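# Place the strawberry cake in the white basket

## Task

Get the strawberry cake inside the white basket, leaving the basket and every other object roughly where they began, and finish with neither arm nor gripper in contact with any of them.

## Robot and tools

Robot: two 6-joint arms, left_arm and right_arm, each with a parallel two-finger gripper and a wrist camera. Calibrated base positions in the scene frame: left_arm (-0.026, +0.301, 0) m, right_arm (+0.053, -0.333, 0) m, both turned only slightly about z. Every command row and every per-joint list in a result uses this joint order: waist, shoulder, elbow, wrist pitch, wrist yaw, wrist roll. Wrist yaw has its sign flipped against the URDF on both arms, in commands and in readings. Stated ranges in radians, URDF signs: waist -2.618 to 3.054, shoulder 0.000 to 3.142, elbow 0.000 to 3.142, wrist pitch -1.571 to 1.571, wrist yaw -1.571 to 1.571 (so -1.571 to 1.571 in your numbers as well), wrist roll -2.094 to 2.094. True ends can differ by up to 0.059 rad.

Frame: scene frame, origin at table-top height midway between the nominal bases, +x out over the table, +z up, left_arm on the +y side (this is not the image left). Hand positions (metres) and orientations (quat_wxyz) are reported in it. end_effector_position is the point between the finger pads, about 1 cm behind the tips; the fingers point along the gripper's +z and open along its y. Reported poses may be off by a few centimetres, more at long reach.

The row: 14 numbers, each in [-1, 1], always covering both arms: left_arm's six joints then its opening, then right_arm's six joints then its opening. Joint numbers are offsets, not poses: they count from the Joint targets shown in the latest result (your last commanded angles after limits), not from the previous row. Scale: 1.0 equals 2.224 rad for waist, shoulder and elbow, and 8.485 rad for the three wrist joints. Sending the same offset again moves the joint further. A 0 keeps that joint at its current target. The opening number is absolute: +1 fully open, -1 closed; in between, the fingers go to where grip_measured would read that value. To leave a gripper as it is, resend its current command, since 0 means half open.

execute_actions(actions, cameras): actions is a list of actions; each action is a table of up to 15 rows, one per 1/30 s step, and a short table repeats its last row to fill 15 steps. Offsets in every row of an action count from the targets at the start of that action. An action asking any joint more than 0.059 rad past its range end is refused for both arms; if the first action fails this, or any action is malformed, the whole call is refused. An empty actions list just reports state and images. cameras: list of names (cam_head_left, cam_head_right, cam_left_wrist, cam_right_wrist, each 672x504); omitted, null or ["all"] gives all, [] gives none, an unknown name voids the call.

move(target, speed, blend, opening_speed, blocking, cameras): target is one 14-number row or a list of up to 15 rows, same layout and scale as above; every row's offsets count from the same starting Joint targets. The joints travel together, so the hand curves. speed in rad/s (0.01 to 12.57, default 0.5) caps the joint with farthest to go; give one value or one per target. blend (rad) rounds the corners at intermediate targets. opening_speed (0.2 or more, scale units per second) ramps the fingers; use values near the minimum on soft items like cake. blocking=false returns after about 0.5 s while the move continues. Paths do not avoid obstacles or the other arm. The result adds a move: line, for example done, off_target (resting more than 0.035 rad from target), moving, held or fault, plus limits=held if steps were withheld. done does not mean free of contact.

wait(seconds 0 to 10) lets time pass with last commands held. stop() brakes a running move. zoom_image(camera, region=[x0, y0, x1, y1] in pixels, top-left origin, at most 504 by 504) magnifies that camera's latest image. read_manual(section="licences") gives licence texts only. finished_scene(scene) ends the current scene (its integer number, 1 to 3); it is final.

Result lines: Joint positions and Joint velocities per arm (rad, rad/s, then finger gap in m, 0.094 fully open); "within noise" means effectively still. Joint targets is the reference for your next offsets. grip_measured is the finger opening on the command scale, reading slightly wide when empty and a little below the object's width when squeezing. grip_effort_nm is gripper motor effort (negative closing), not pad force. Joint torques include gravity, carry offsets and noise, and the first three wrap at ±28 N m. "joint sent to its limit" means a joint was stopped at its end; "joint command not followed" means the clearance check altered targets. Tool commands shows current gripper commands. MOTOR HOT warns of heating; an OVER-TEMPERATURE FAULT folds that arm and disables it.

Motion limits: each step a target can lead its measured angle by only 0.339 rad (big joints) or 2.2 rad (wrists), and targets that would put the hand more than 200 mm from where it is get scaled back, so large moves may take several actions. Scene time keeps running while you think.

Avoid: dropping the cake or releasing it while moving, fast impacts, pressing hard on the table or objects, knocking the basket or anything off the table, the two arms or grippers hitting or gripping each other, crushing the cake, and holding loads or stretched poses for long (heat). If an arm is stuck pushing, command its targets back past its measured positions. Finish with the gripper open and withdrawn from the cake and basket.

Each tool is called after "Call:" in YAML: its name, and indented under it one key for each argument.

## Session

Call:
execute_actions:
  actions: []

Scene clock: 0.00 s.
left_arm: end_effector_position=(+0.3624, +0.3385, +0.1097) grip_measured=+1.000 grip_effort_nm=n/a end_effector_quat_wxyz=(+0.602, -0.087, +0.789, +0.082) | right_arm: end_effector_position=(+0.4660, -0.3439, +0.1193) grip_measured=+1.000 grip_effort_nm=n/a end_effector_quat_wxyz=(+0.600, +0.032, +0.799, -0.027)
Joint positions: left_arm=[-0.053 1.534 0.331 0.929 0.258 -0.047 0.094] | right_arm=[0.002 1.547 0.43 0.833 -0.094 0.022 0.094]
Joint velocities: within noise
Joint torques (N m): no reading
Motor temperatures (°C): left_arm=[24 29 26 27 23 21 25] | right_arm=[24 31 28 37 24 22 22]
Heat: left arm: 29 °C; right arm: 37 °C.
Joint targets: left_arm=[-0.053 1.528 0.336 0.925 0.259 -0.048] | right_arm=[0.002 1.544 0.433 0.822 -0.095 0.022]
Tool commands: left_gripper/opening=+1.0 right_gripper/opening=+1.0

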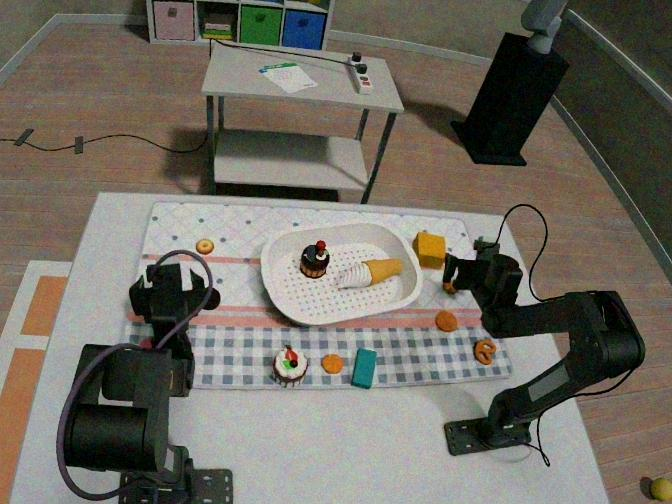

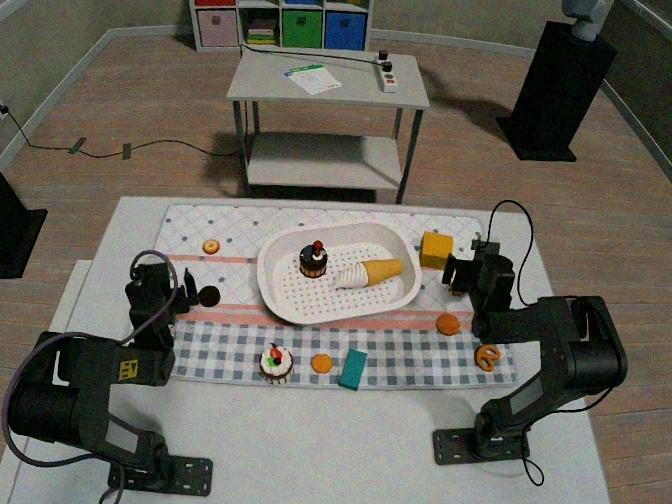

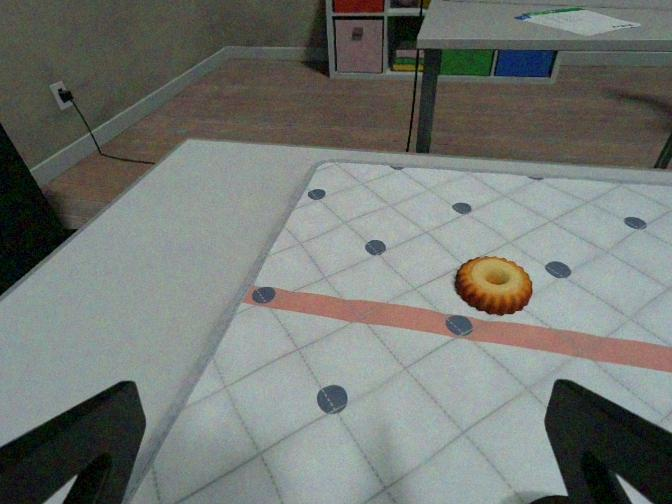

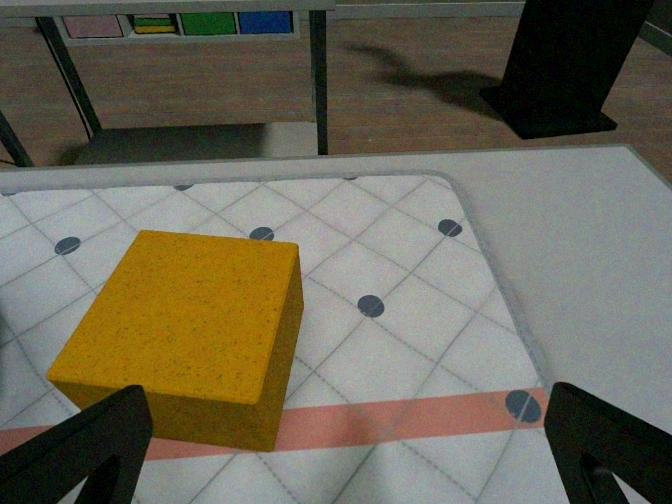

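Call:
move:
  target:
    - [-0.16,0.0324,0.3885,-0.109,-0.0305,0.0057,1,0,0,0,0,0,0,1]
    - [-0.3224,0.1358,0.553,-0.263,-0.0305,0.0057,1,0,0,0,0,0,0,1]
  speed: 1.2
  blend: 0.2

Call:
zoom_image:
  camera: "cam_head_left"
  region: [240, 320, 400, 440]

Scene clock: 42.13 s.
left_arm: end_effector_position=(+0.2242, +0.0753, +0.1158) grip_measured=+1.000 grip_effort_nm=0.007 end_effector_quat_wxyz=(+0.003, +0.359, +0.933, +0.002) | right_arm: end_effector_position=(+0.4660, -0.3439, +0.1193) grip_measured=+1.000 grip_effort_nm=0.027 end_effector_quat_wxyz=(+0.600, +0.032, +0.799, -0.027)
Joint positions: left_arm=[-0.77 1.816 1.535 -1.284 0.007 -0.005 0.094] | right_arm=[0.002 1.547 0.43 0.833 -0.094 0.022 0.094]
Joint velocities: within noise
Joint torques (N m): left_arm=[-0.01 -6.89 8.34 0.14 -0.06 0.09] | right_arm=[0.03 -4.94 7.01 1.54 -0.05 -0.01]
Motor temperatures (°C): left_arm=[24 29 27 35 23 21 24] | right_arm=[23 32 29 41 24 22 22]
Heat: left arm: 35 °C; right arm: 41 °C.
Joint targets: left_arm=[-0.770 1.830 1.566 -1.306 0.000 0.001] | right_arm=[0.002 1.544 0.433 0.822 -0.095 0.022]
move: done

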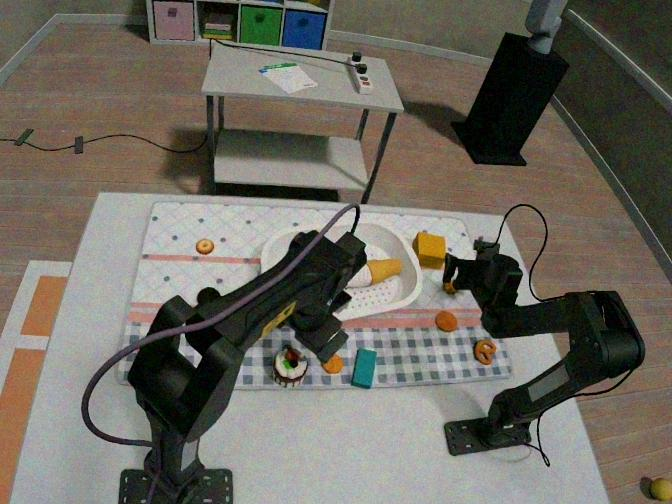

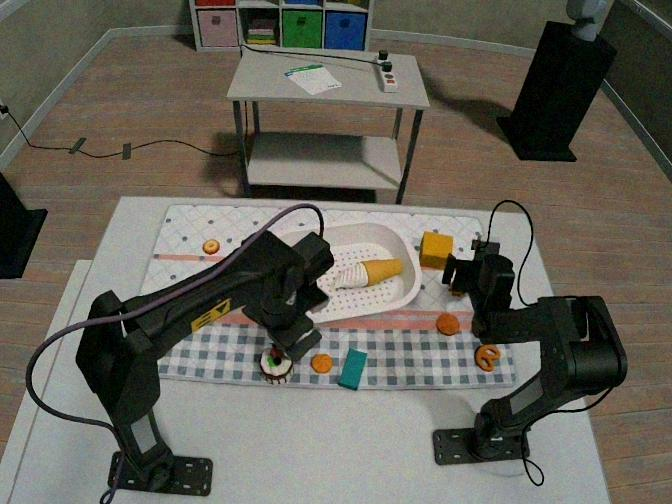

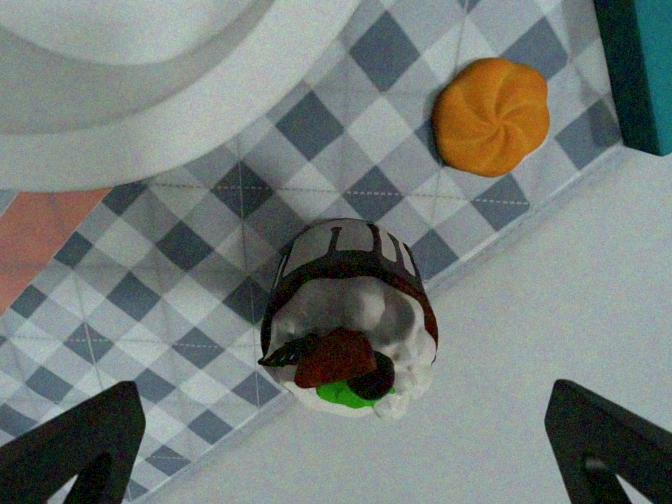

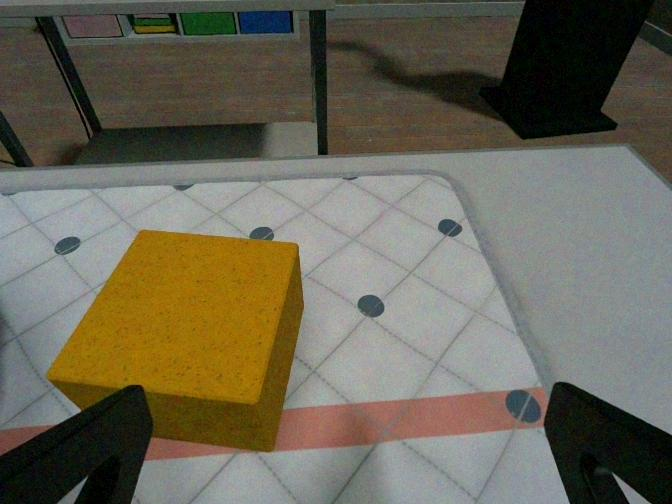

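Scaled by 3.150 from the camera's 672x504 image, which has a finer 960x720 frame.

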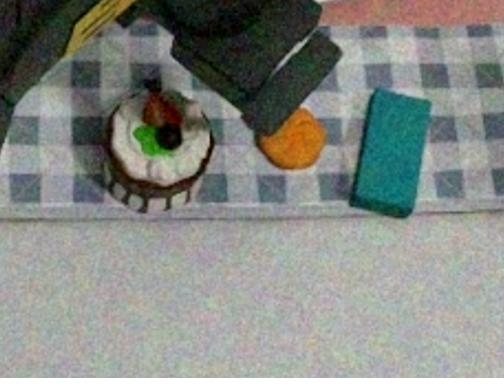

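Call:
move:
  target:
    - [-0.0058,-0.0481,-0.0572,0.0023,0,0,1,0,0,0,0,0,0,1]
    - [-0.0058,-0.0178,-0.1767,0.0416,0,0,1,0,0,0,0,0,0,1]
  speed: 0.5

Scene clock: 59.03 s.
left_arm: end_effector_position=(+0.2042, +0.0908, +0.0395) grip_measured=+1.000 grip_effort_nm=-0.002 end_effector_quat_wxyz=(+0.001, +0.362, +0.932, +0.003) | right_arm: end_effector_position=(+0.4660, -0.3439, +0.1193) grip_measured=+1.000 grip_effort_nm=0.027 end_effector_quat_wxyz=(+0.600, +0.032, +0.799, -0.027)
Joint positions: left_arm=[-0.777 1.784 1.184 -0.971 0.007 -0.005 0.094] | right_arm=[0.002 1.547 0.43 0.833 -0.094 0.022 0.094]
Joint velocities: within noise
Joint torques (N m): left_arm=[-0.64 -6.82 4.62 0.53 -0.05 0.1] | right_arm=[0.03 -4.94 7.02 1.54 -0.05 -0.01]
Motor temperatures (°C): left_arm=[24 30 30 30 23 21 24] | right_arm=[23 32 29 41 24 22 22]
Heat: left arm: 30 °C; right arm: 41 °C.
Joint targets: left_arm=[-0.783 1.791 1.173 -0.953 0.000 0.001] | right_arm=[0.002 1.544 0.433 0.822 -0.095 0.022]
move: done

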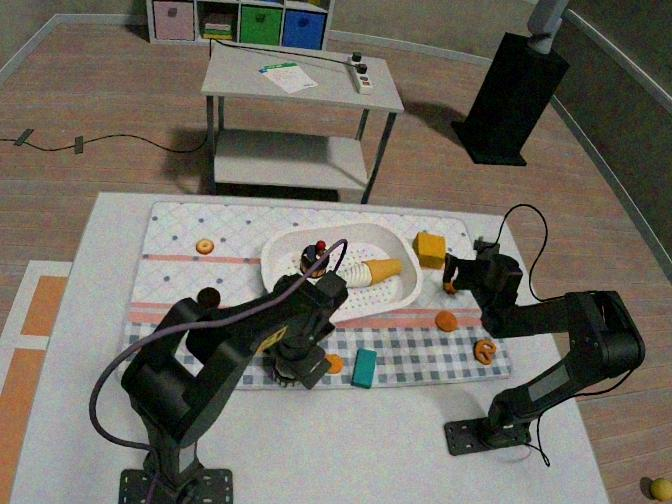

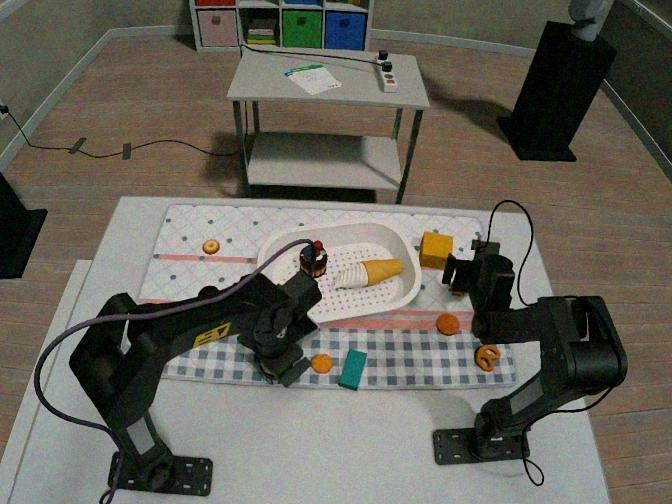

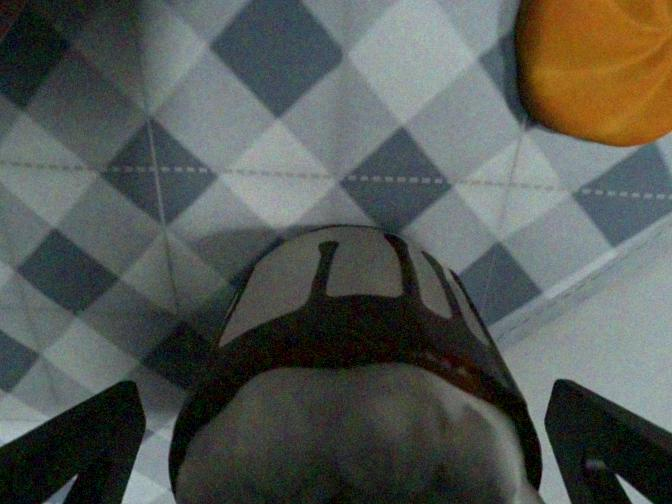

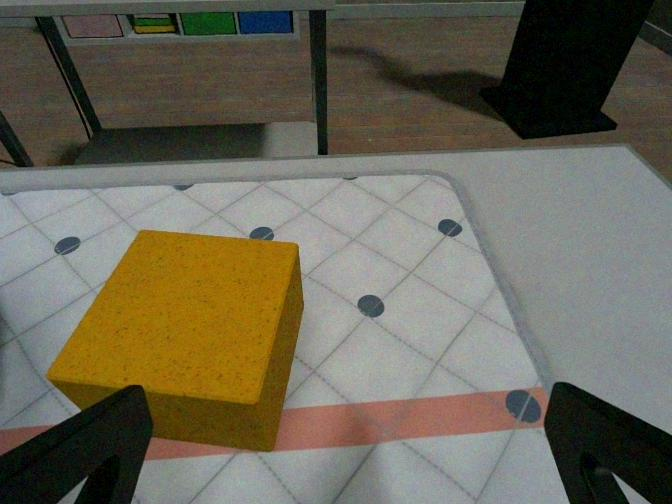

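Call:
move:
  target: [0,0,0,0,0,0,0.0,0,0,0,0,0,0,1]
  opening_speed: 0.8

Scene clock: 66.70 s.
left_arm: end_effector_position=(+0.2040, +0.0903, +0.0395) grip_measured=+0.400 grip_effort_nm=-1.023 end_effector_quat_wxyz=(+0.001, +0.362, +0.932, +0.002) | right_arm: end_effector_position=(+0.4660, -0.3439, +0.1193) grip_measured=+1.000 grip_effort_nm=0.032 end_effector_quat_wxyz=(+0.600, +0.032, +0.799, -0.027)
Joint positions: left_arm=[-0.777 1.784 1.184 -0.97 0.004 -0.005 0.066] | right_arm=[0.002 1.547 0.43 0.833 -0.094 0.022 0.094]
Joint velocities: within noise
Joint torques (N m): left_arm=[-0.62 -6.83 4.59 0.52 -0.03 0.08] | right_arm=[0.02 -4.96 7.01 1.55 -0.05 0]
Motor temperatures (°C): left_arm=[24 31 29 29 23 21 24] | right_arm=[23 32 29 41 24 22 22]
Heat: left arm: 31 °C; right arm: 41 °C.
Joint targets: left_arm=[-0.783 1.791 1.173 -0.953 0.000 0.001] | right_arm=[0.002 1.544 0.433 0.822 -0.095 0.022]
move: done

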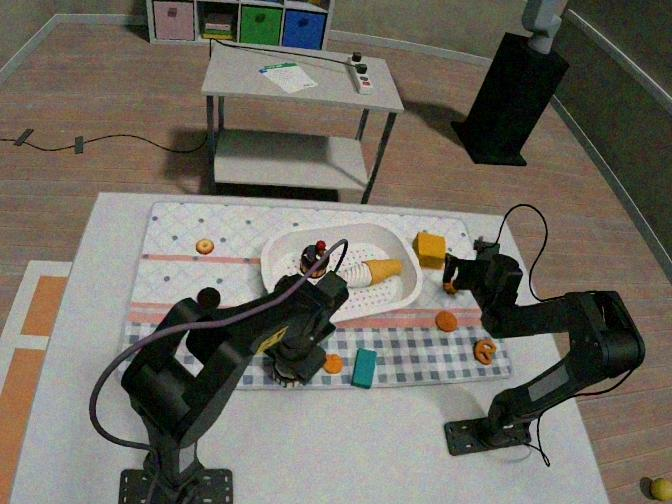

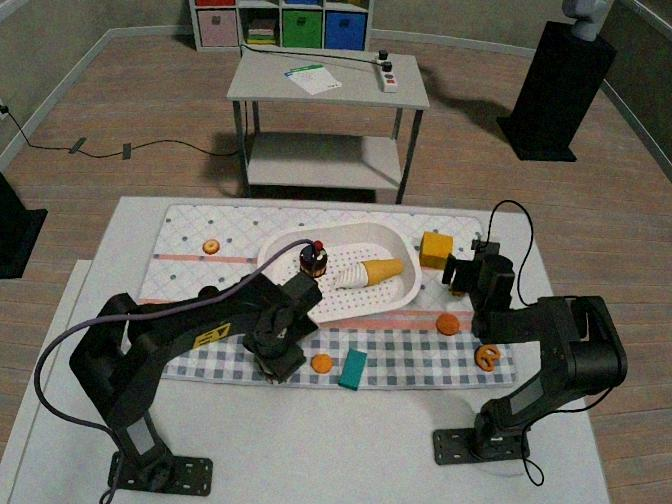

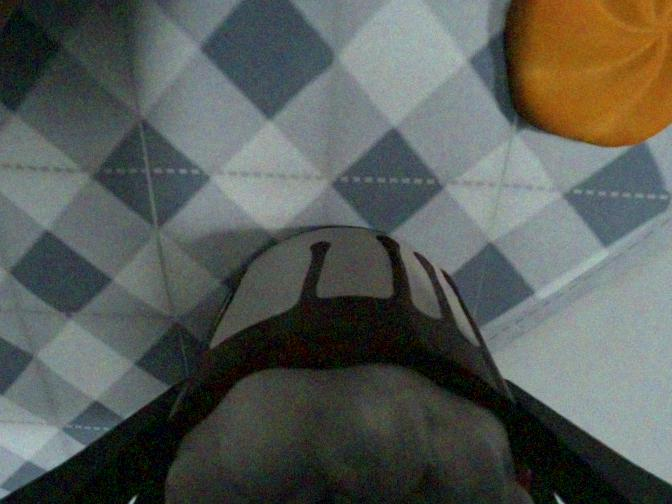

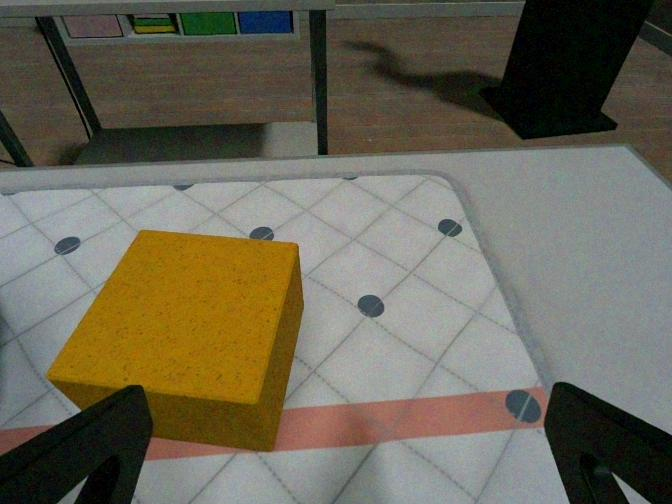

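Call:
move:
  target: [0,-0.0306,0.1195,-0.0393,0,0,0.0,0,0,0,0,0,0,1]

Call:
zoom_image:
  camera: "cam_head_right"
  region: [240, 200, 450, 340]

Call:
zoom_image:
  camera: "cam_head_left"
  region: [240, 200, 450, 340]

Scene clock: 87.73 s.
left_arm: end_effector_position=(+0.2024, +0.0917, +0.1068) grip_measured=+0.400 grip_effort_nm=-1.028 end_effector_quat_wxyz=(-0.012, +0.362, +0.932, +0.007) | right_arm: end_effector_position=(+0.4660, -0.3439, +0.1193) grip_measured=+1.000 grip_effort_nm=0.027 end_effector_quat_wxyz=(+0.600, +0.032, +0.799, -0.027)
Joint positions: left_arm=[-0.777 1.746 1.412 -1.265 0.004 -0.005 0.066] | right_arm=[0.002 1.547 0.43 0.833 -0.094 0.022 0.094]
Joint velocities: within noise
Joint torques (N m): left_arm=[-0.59 -9.22 7.91 0.04 -0.03 0.09] | right_arm=[0.03 -4.94 7.01 1.54 -0.05 -0.01]
Motor temperatures (°C): left_arm=[24 31 27 28 23 20 25] | right_arm=[23 32 29 41 24 22 21]
Heat: left arm: 31 °C; right arm: 41 °C.
Joint targets: left_arm=[-0.783 1.723 1.439 -1.287 0.000 0.001] | right_arm=[0.002 1.544 0.433 0.822 -0.095 0.022]
move: done

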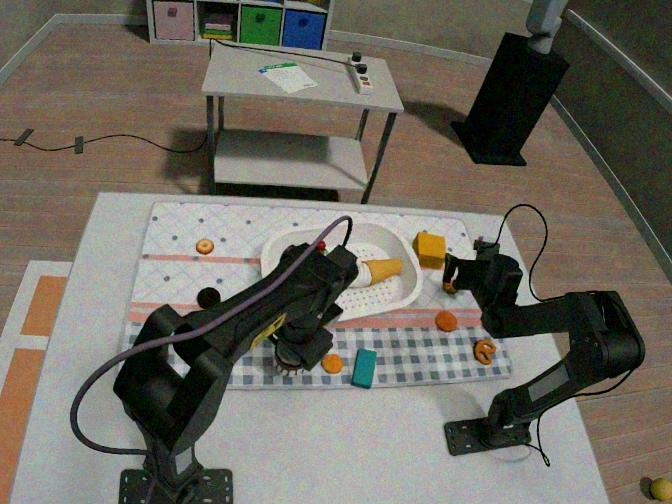

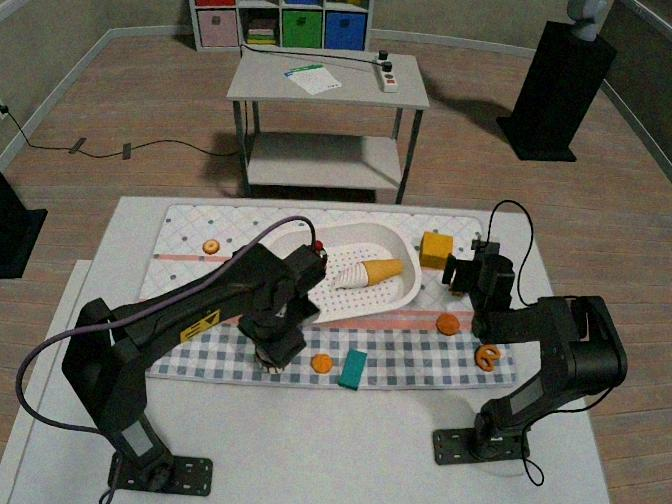

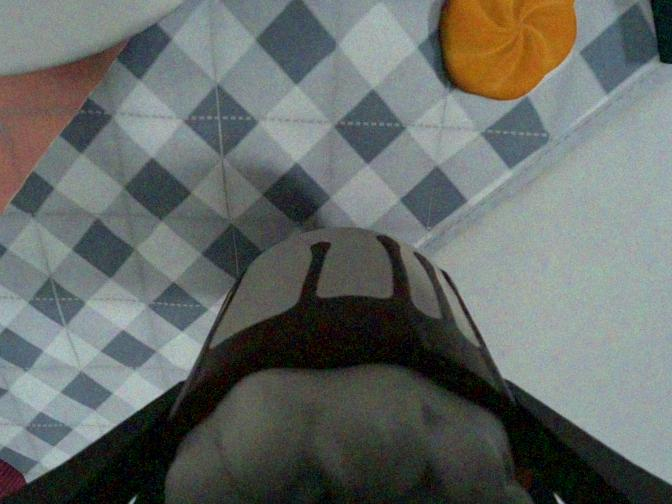

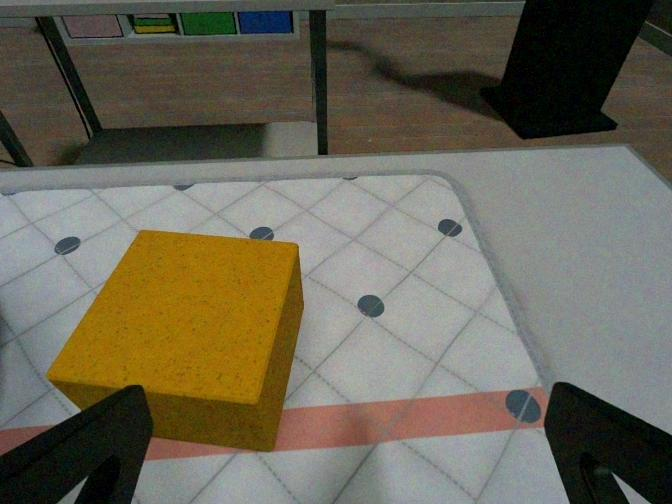

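Scaled by 2.400 from the camera's 672x504 image, which has a finer 960x720 frame.

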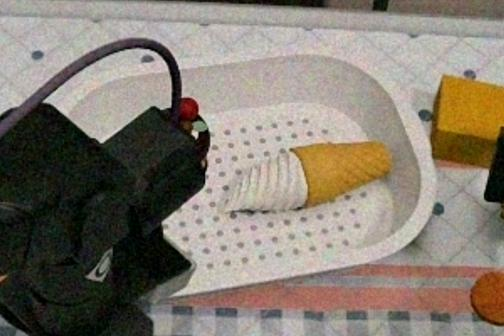

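Scaled by 2.400 from the camera's 672x504 image, which has a finer 960x720 frame.

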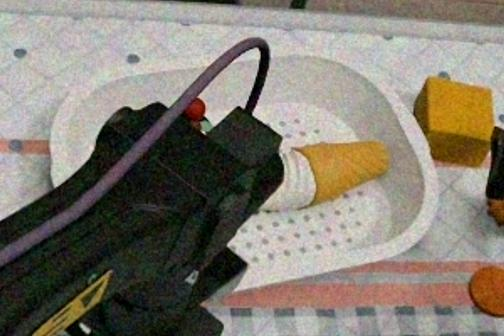

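Call:
move:
  target:
    - [0,0.0315,0.0728,-0.0108,0,0,0.0,0,0,0,0,0,0,1]
    - [0.0845,0.2115,0.3304,-0.0311,0,-0.0306,0.0,0,0,0,0,0,0,1]
  speed: 0.6

Call:
zoom_image:
  camera: "cam_head_right"
  region: [240, 200, 450, 340]

Scene clock: 122.13 s.
left_arm: end_effector_position=(+0.3285, +0.0784, +0.1369) grip_measured=+0.400 grip_effort_nm=-1.028 end_effector_quat_wxyz=(+0.002, +0.155, +0.988, +0.001) | right_arm: end_effector_position=(+0.4660, -0.3439, +0.1193) grip_measured=+1.000 grip_effort_nm=0.032 end_effector_quat_wxyz=(+0.600, +0.032, +0.799, -0.027)
Joint positions: left_arm=[-0.594 2.18 2.141 -1.528 0.003 -0.251 0.066] | right_arm=[0.002 1.547 0.43 0.833 -0.094 0.022 0.094]
Joint velocities: within noise
Joint torques (N m): left_arm=[-0.12 -9.99 8.32 0.12 -0.02 -0.06] | right_arm=[0.03 -4.94 6.99 1.54 -0.05 -0.01]
Motor temperatures (°C): left_arm=[24 32 30 26 23 20 26] | right_arm=[23 31 28 41 24 21 21]
Heat: left arm: 32 °C; right arm: 41 °C.
Joint targets: left_arm=[-0.595 2.193 2.174 -1.550 0.000 -0.259] | right_arm=[0.002 1.544 0.433 0.822 -0.095 0.022]
move: done

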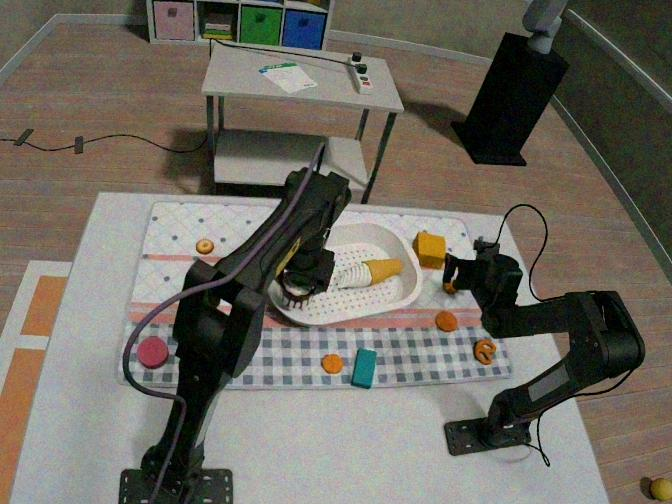

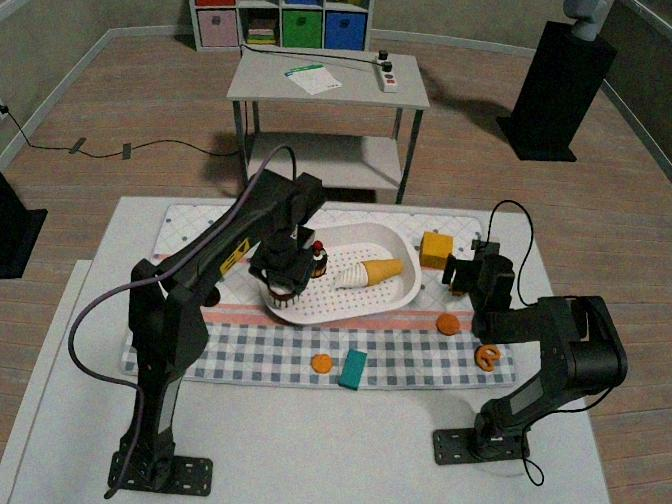

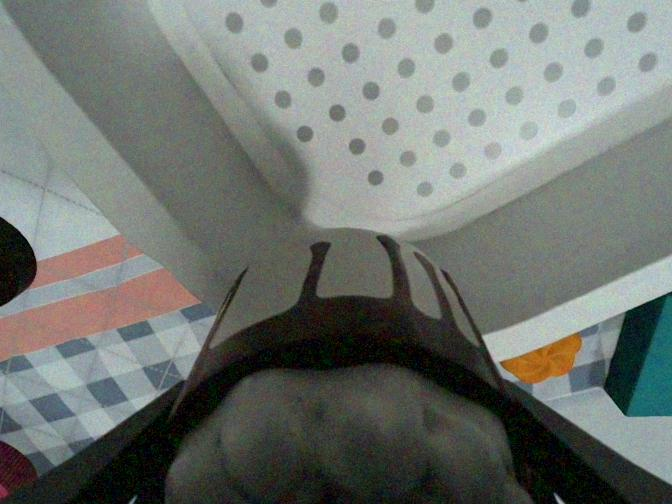

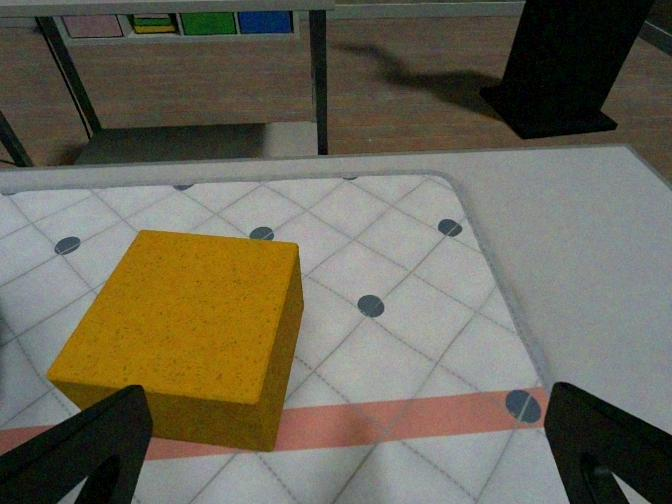

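Scaled by 2.400 from the camera's 672x504 image, which has a finer 960x720 frame.

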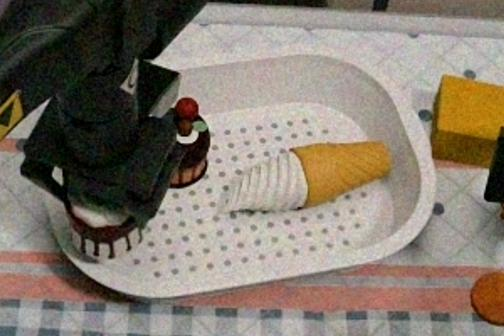

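Call:
move:
  target:
    - [-0.004,0.0949,0.089,0.0013,0,-0.0371,0.0,0,0,0,0,0,0,1]
    - [-0.004,0.0812,-0.0215,0.0268,0,-0.0371,0.0,0,0,0,0,0,0,1]
  speed: 0.4

Call:
zoom_image:
  camera: "cam_head_right"
  region: [240, 200, 450, 340]

Scene clock: 139.20 s.
left_arm: end_effector_position=(+0.3576, +0.0580, +0.0511) grip_measured=+0.400 grip_effort_nm=-1.023 end_effector_quat_wxyz=(-0.017, +0.001, +1.000, +0.012) | right_arm: end_effector_position=(+0.4660, -0.3439, +0.1193) grip_measured=+1.000 grip_effort_nm=0.027 end_effector_quat_wxyz=(+0.600, +0.032, +0.799, -0.027)
Joint positions: left_arm=[-0.598 2.388 2.148 -1.372 0.003 -0.566 0.066] | right_arm=[0.002 1.547 0.43 0.833 -0.094 0.022 0.094]
Joint velocities: within noise
Joint torques (N m): left_arm=[-0.58 -13.81 3.99 0.76 -0.03 -0.07] | right_arm=[0.03 -4.94 7.01 1.54 -0.05 0]
Motor temperatures (°C): left_arm=[24 33 31 26 23 20 26] | right_arm=[23 31 28 42 23 21 21]
Heat: left arm: 33 °C; right arm: 42 °C.
Joint targets: left_arm=[-0.604 2.374 2.126 -1.323 0.000 -0.574] | right_arm=[0.002 1.544 0.433 0.822 -0.095 0.022]
move: off_target (left_arm); left_arm: the wrist pitch is farthest, 0.050 rad from its target

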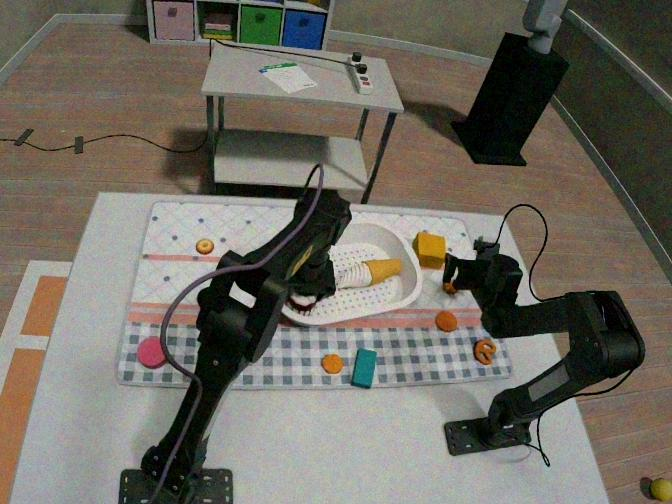

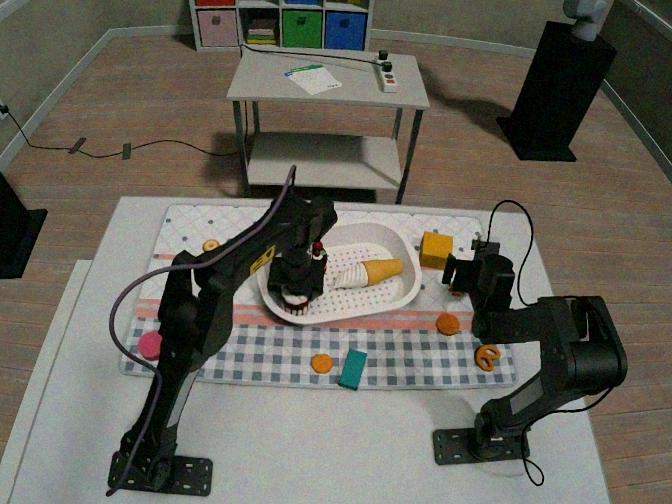

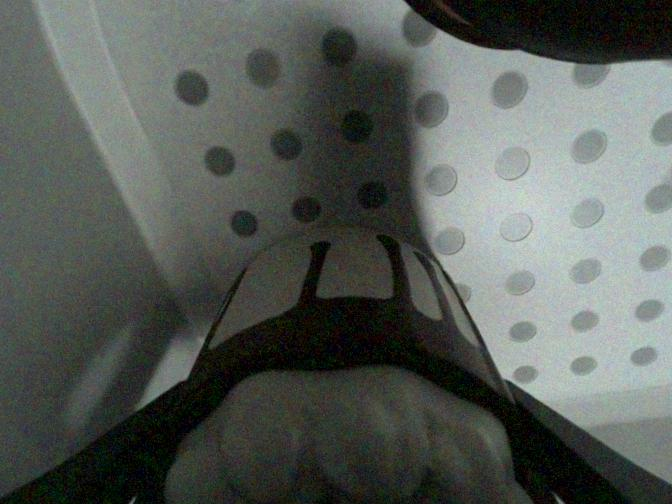

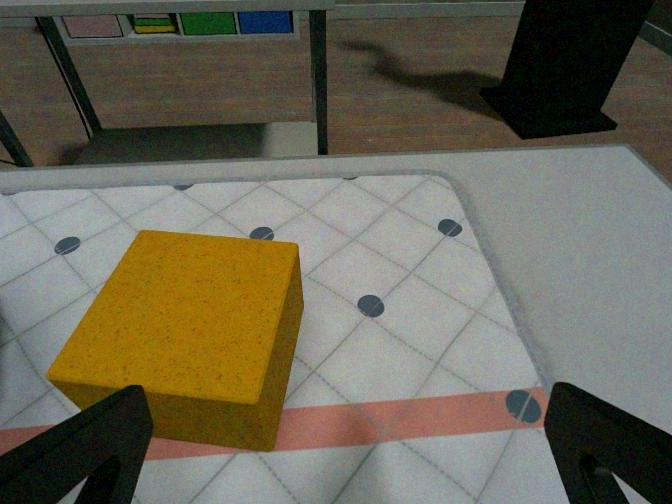

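Scaled by 2.400 from the camera's 672x504 image, which has a finer 960x720 frame.

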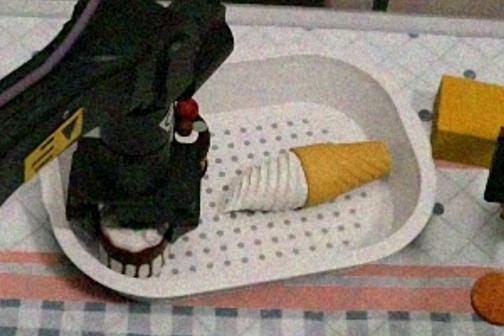

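Call:
move:
  target: [0,0,0,0,0,0,0.75,0,0,0,0,0,0,1]
  opening_speed: 0.6

Scene clock: 144.27 s.
left_arm: end_effector_position=(+0.3633, +0.0543, +0.0491) grip_measured=+0.748 grip_effort_nm=0.120 end_effector_quat_wxyz=(-0.005, +0.001, +1.000, +0.005) | right_arm: end_effector_position=(+0.4660, -0.3439, +0.1193) grip_measured=+1.000 grip_effort_nm=0.032 end_effector_quat_wxyz=(+0.600, +0.032, +0.799, -0.027)
Joint positions: left_arm=[-0.598 2.388 2.142 -1.338 0.003 -0.566 0.082] | right_arm=[0.002 1.547 0.43 0.833 -0.094 0.022 0.094]
Joint velocities: within noise
Joint torques (N m): left_arm=[-0.57 -13.81 4.53 0.46 -0.03 -0.06] | right_arm=[0.03 -4.94 7.01 1.54 -0.04 -0.01]
Motor temperatures (°C): left_arm=[23 34 30 26 23 20 26] | right_arm=[23 31 28 42 23 21 21]
Heat: left arm: 34 °C; right arm: 42 °C.
Joint targets: left_arm=[-0.604 2.374 2.126 -1.323 0.000 -0.574] | right_arm=[0.002 1.544 0.433 0.822 -0.095 0.022]
move: done

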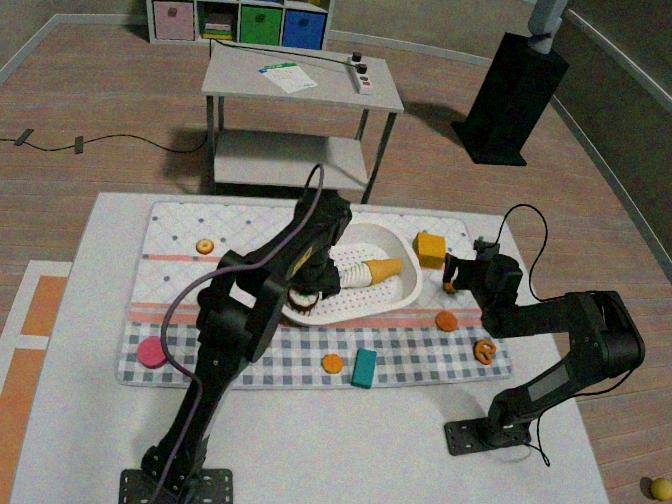

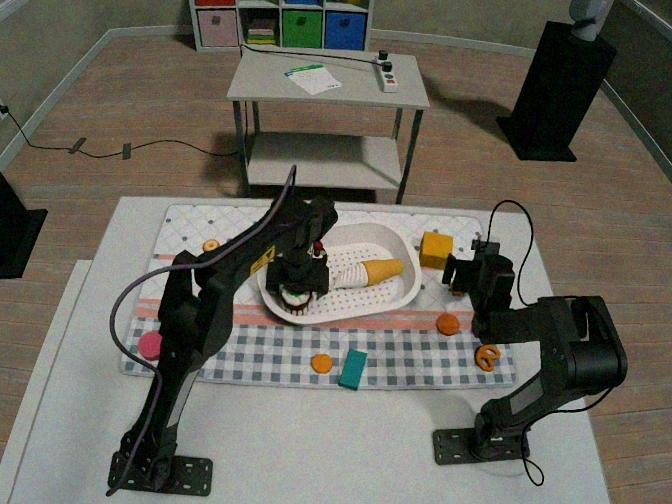

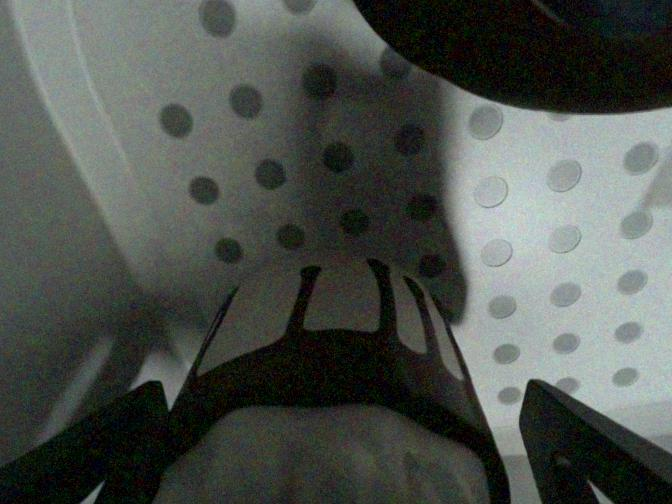

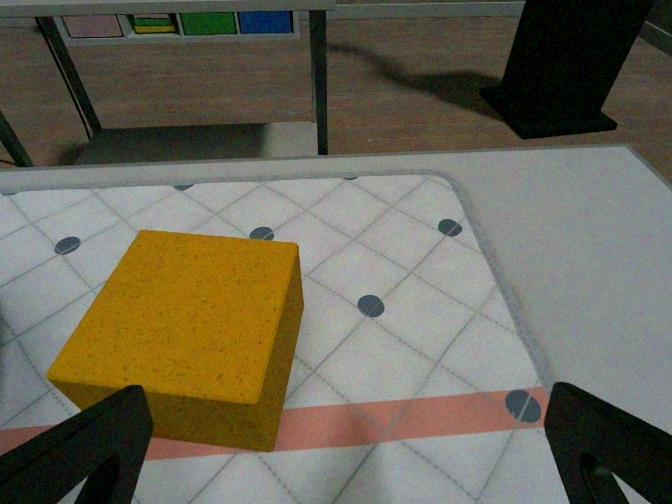

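Call:
move:
  target:
    - [0,0.0137,0.1105,-0.0255,0,0,0.75,0,0,0,0,0,0,1]
    - [0,-0.0812,0.0215,-0.0268,0,0,0.75,0,0,0,0,0,0,1]
  speed: 0.5

Call:
zoom_image:
  camera: "cam_head_right"
  region: [240, 200, 450, 340]

Scene clock: 152.53 s.
left_arm: end_effector_position=(+0.3353, +0.0722, +0.1357) grip_measured=+0.748 grip_effort_nm=0.110 end_effector_quat_wxyz=(+0.007, +0.000, +1.000, -0.003) | right_arm: end_effector_position=(+0.4660, -0.3439, +0.1193) grip_measured=+1.000 grip_effort_nm=0.027 end_effector_quat_wxyz=(+0.600, +0.032, +0.799, -0.027)
Joint positions: left_arm=[-0.598 2.213 2.189 -1.532 0.003 -0.566 0.082] | right_arm=[0.002 1.547 0.43 0.833 -0.094 0.022 0.094]
Joint velocities: within noise
Joint torques (N m): left_arm=[-0.55 -13 4.42 0.17 -0.01 -0.06] | right_arm=[0.05 -4.93 7.01 1.55 -0.05 -0.01]
Motor temperatures (°C): left_arm=[23 36 29 25 23 20 25] | right_arm=[23 31 28 42 23 21 21]
Heat: left arm: 36 °C; right arm: 42 °C.
Joint targets: left_arm=[-0.604 2.193 2.174 -1.551 0.000 -0.574] | right_arm=[0.002 1.544 0.433 0.822 -0.095 0.022]
move: done

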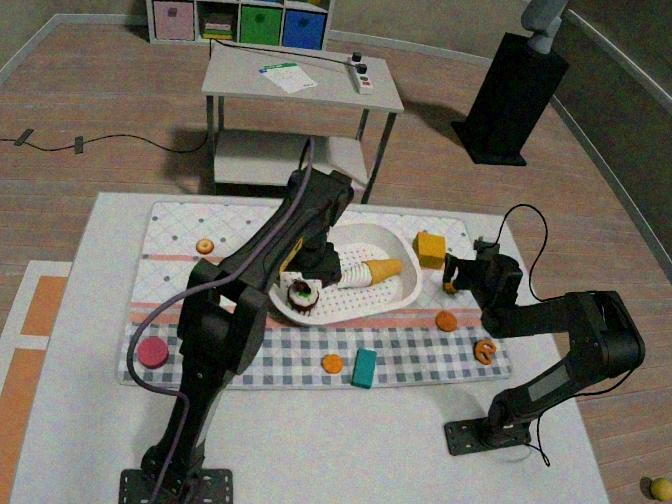

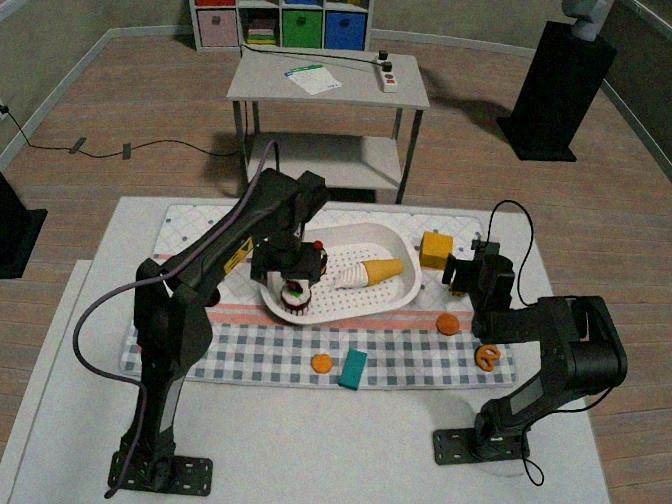

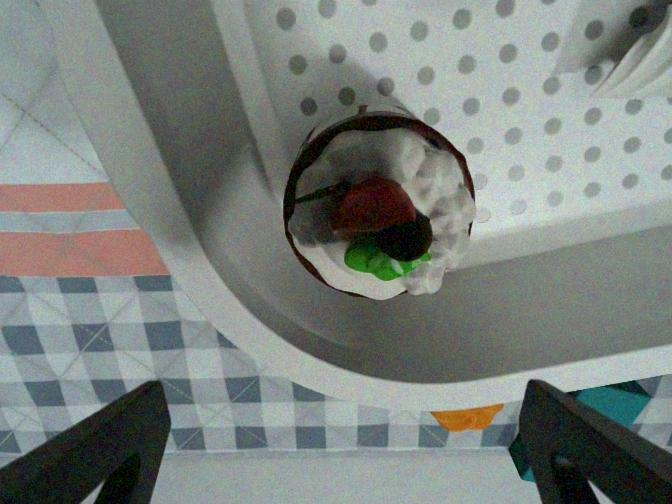

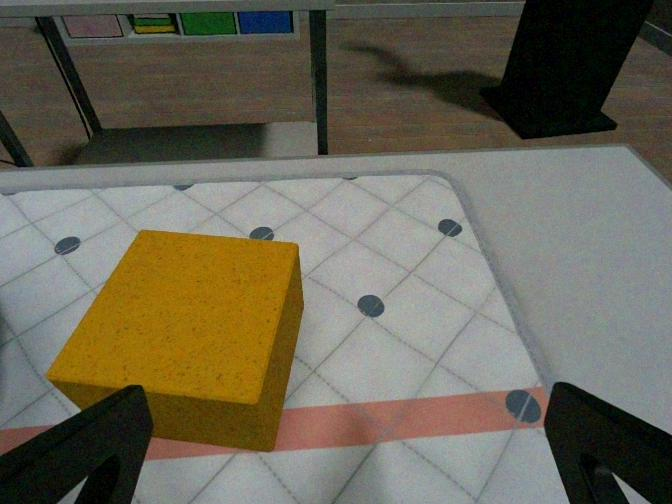

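Scaled by 2.400 from the camera's 672x504 image, which has a finer 960x720 frame.

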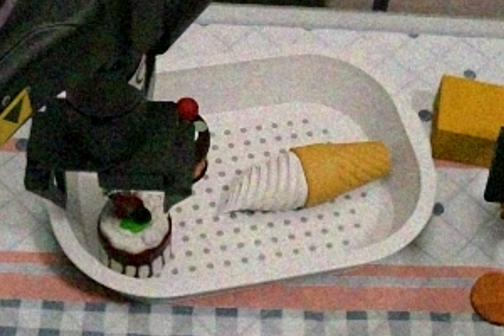

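Call:
finished_scene:
  scene: 1

The scene is finished: the task was done.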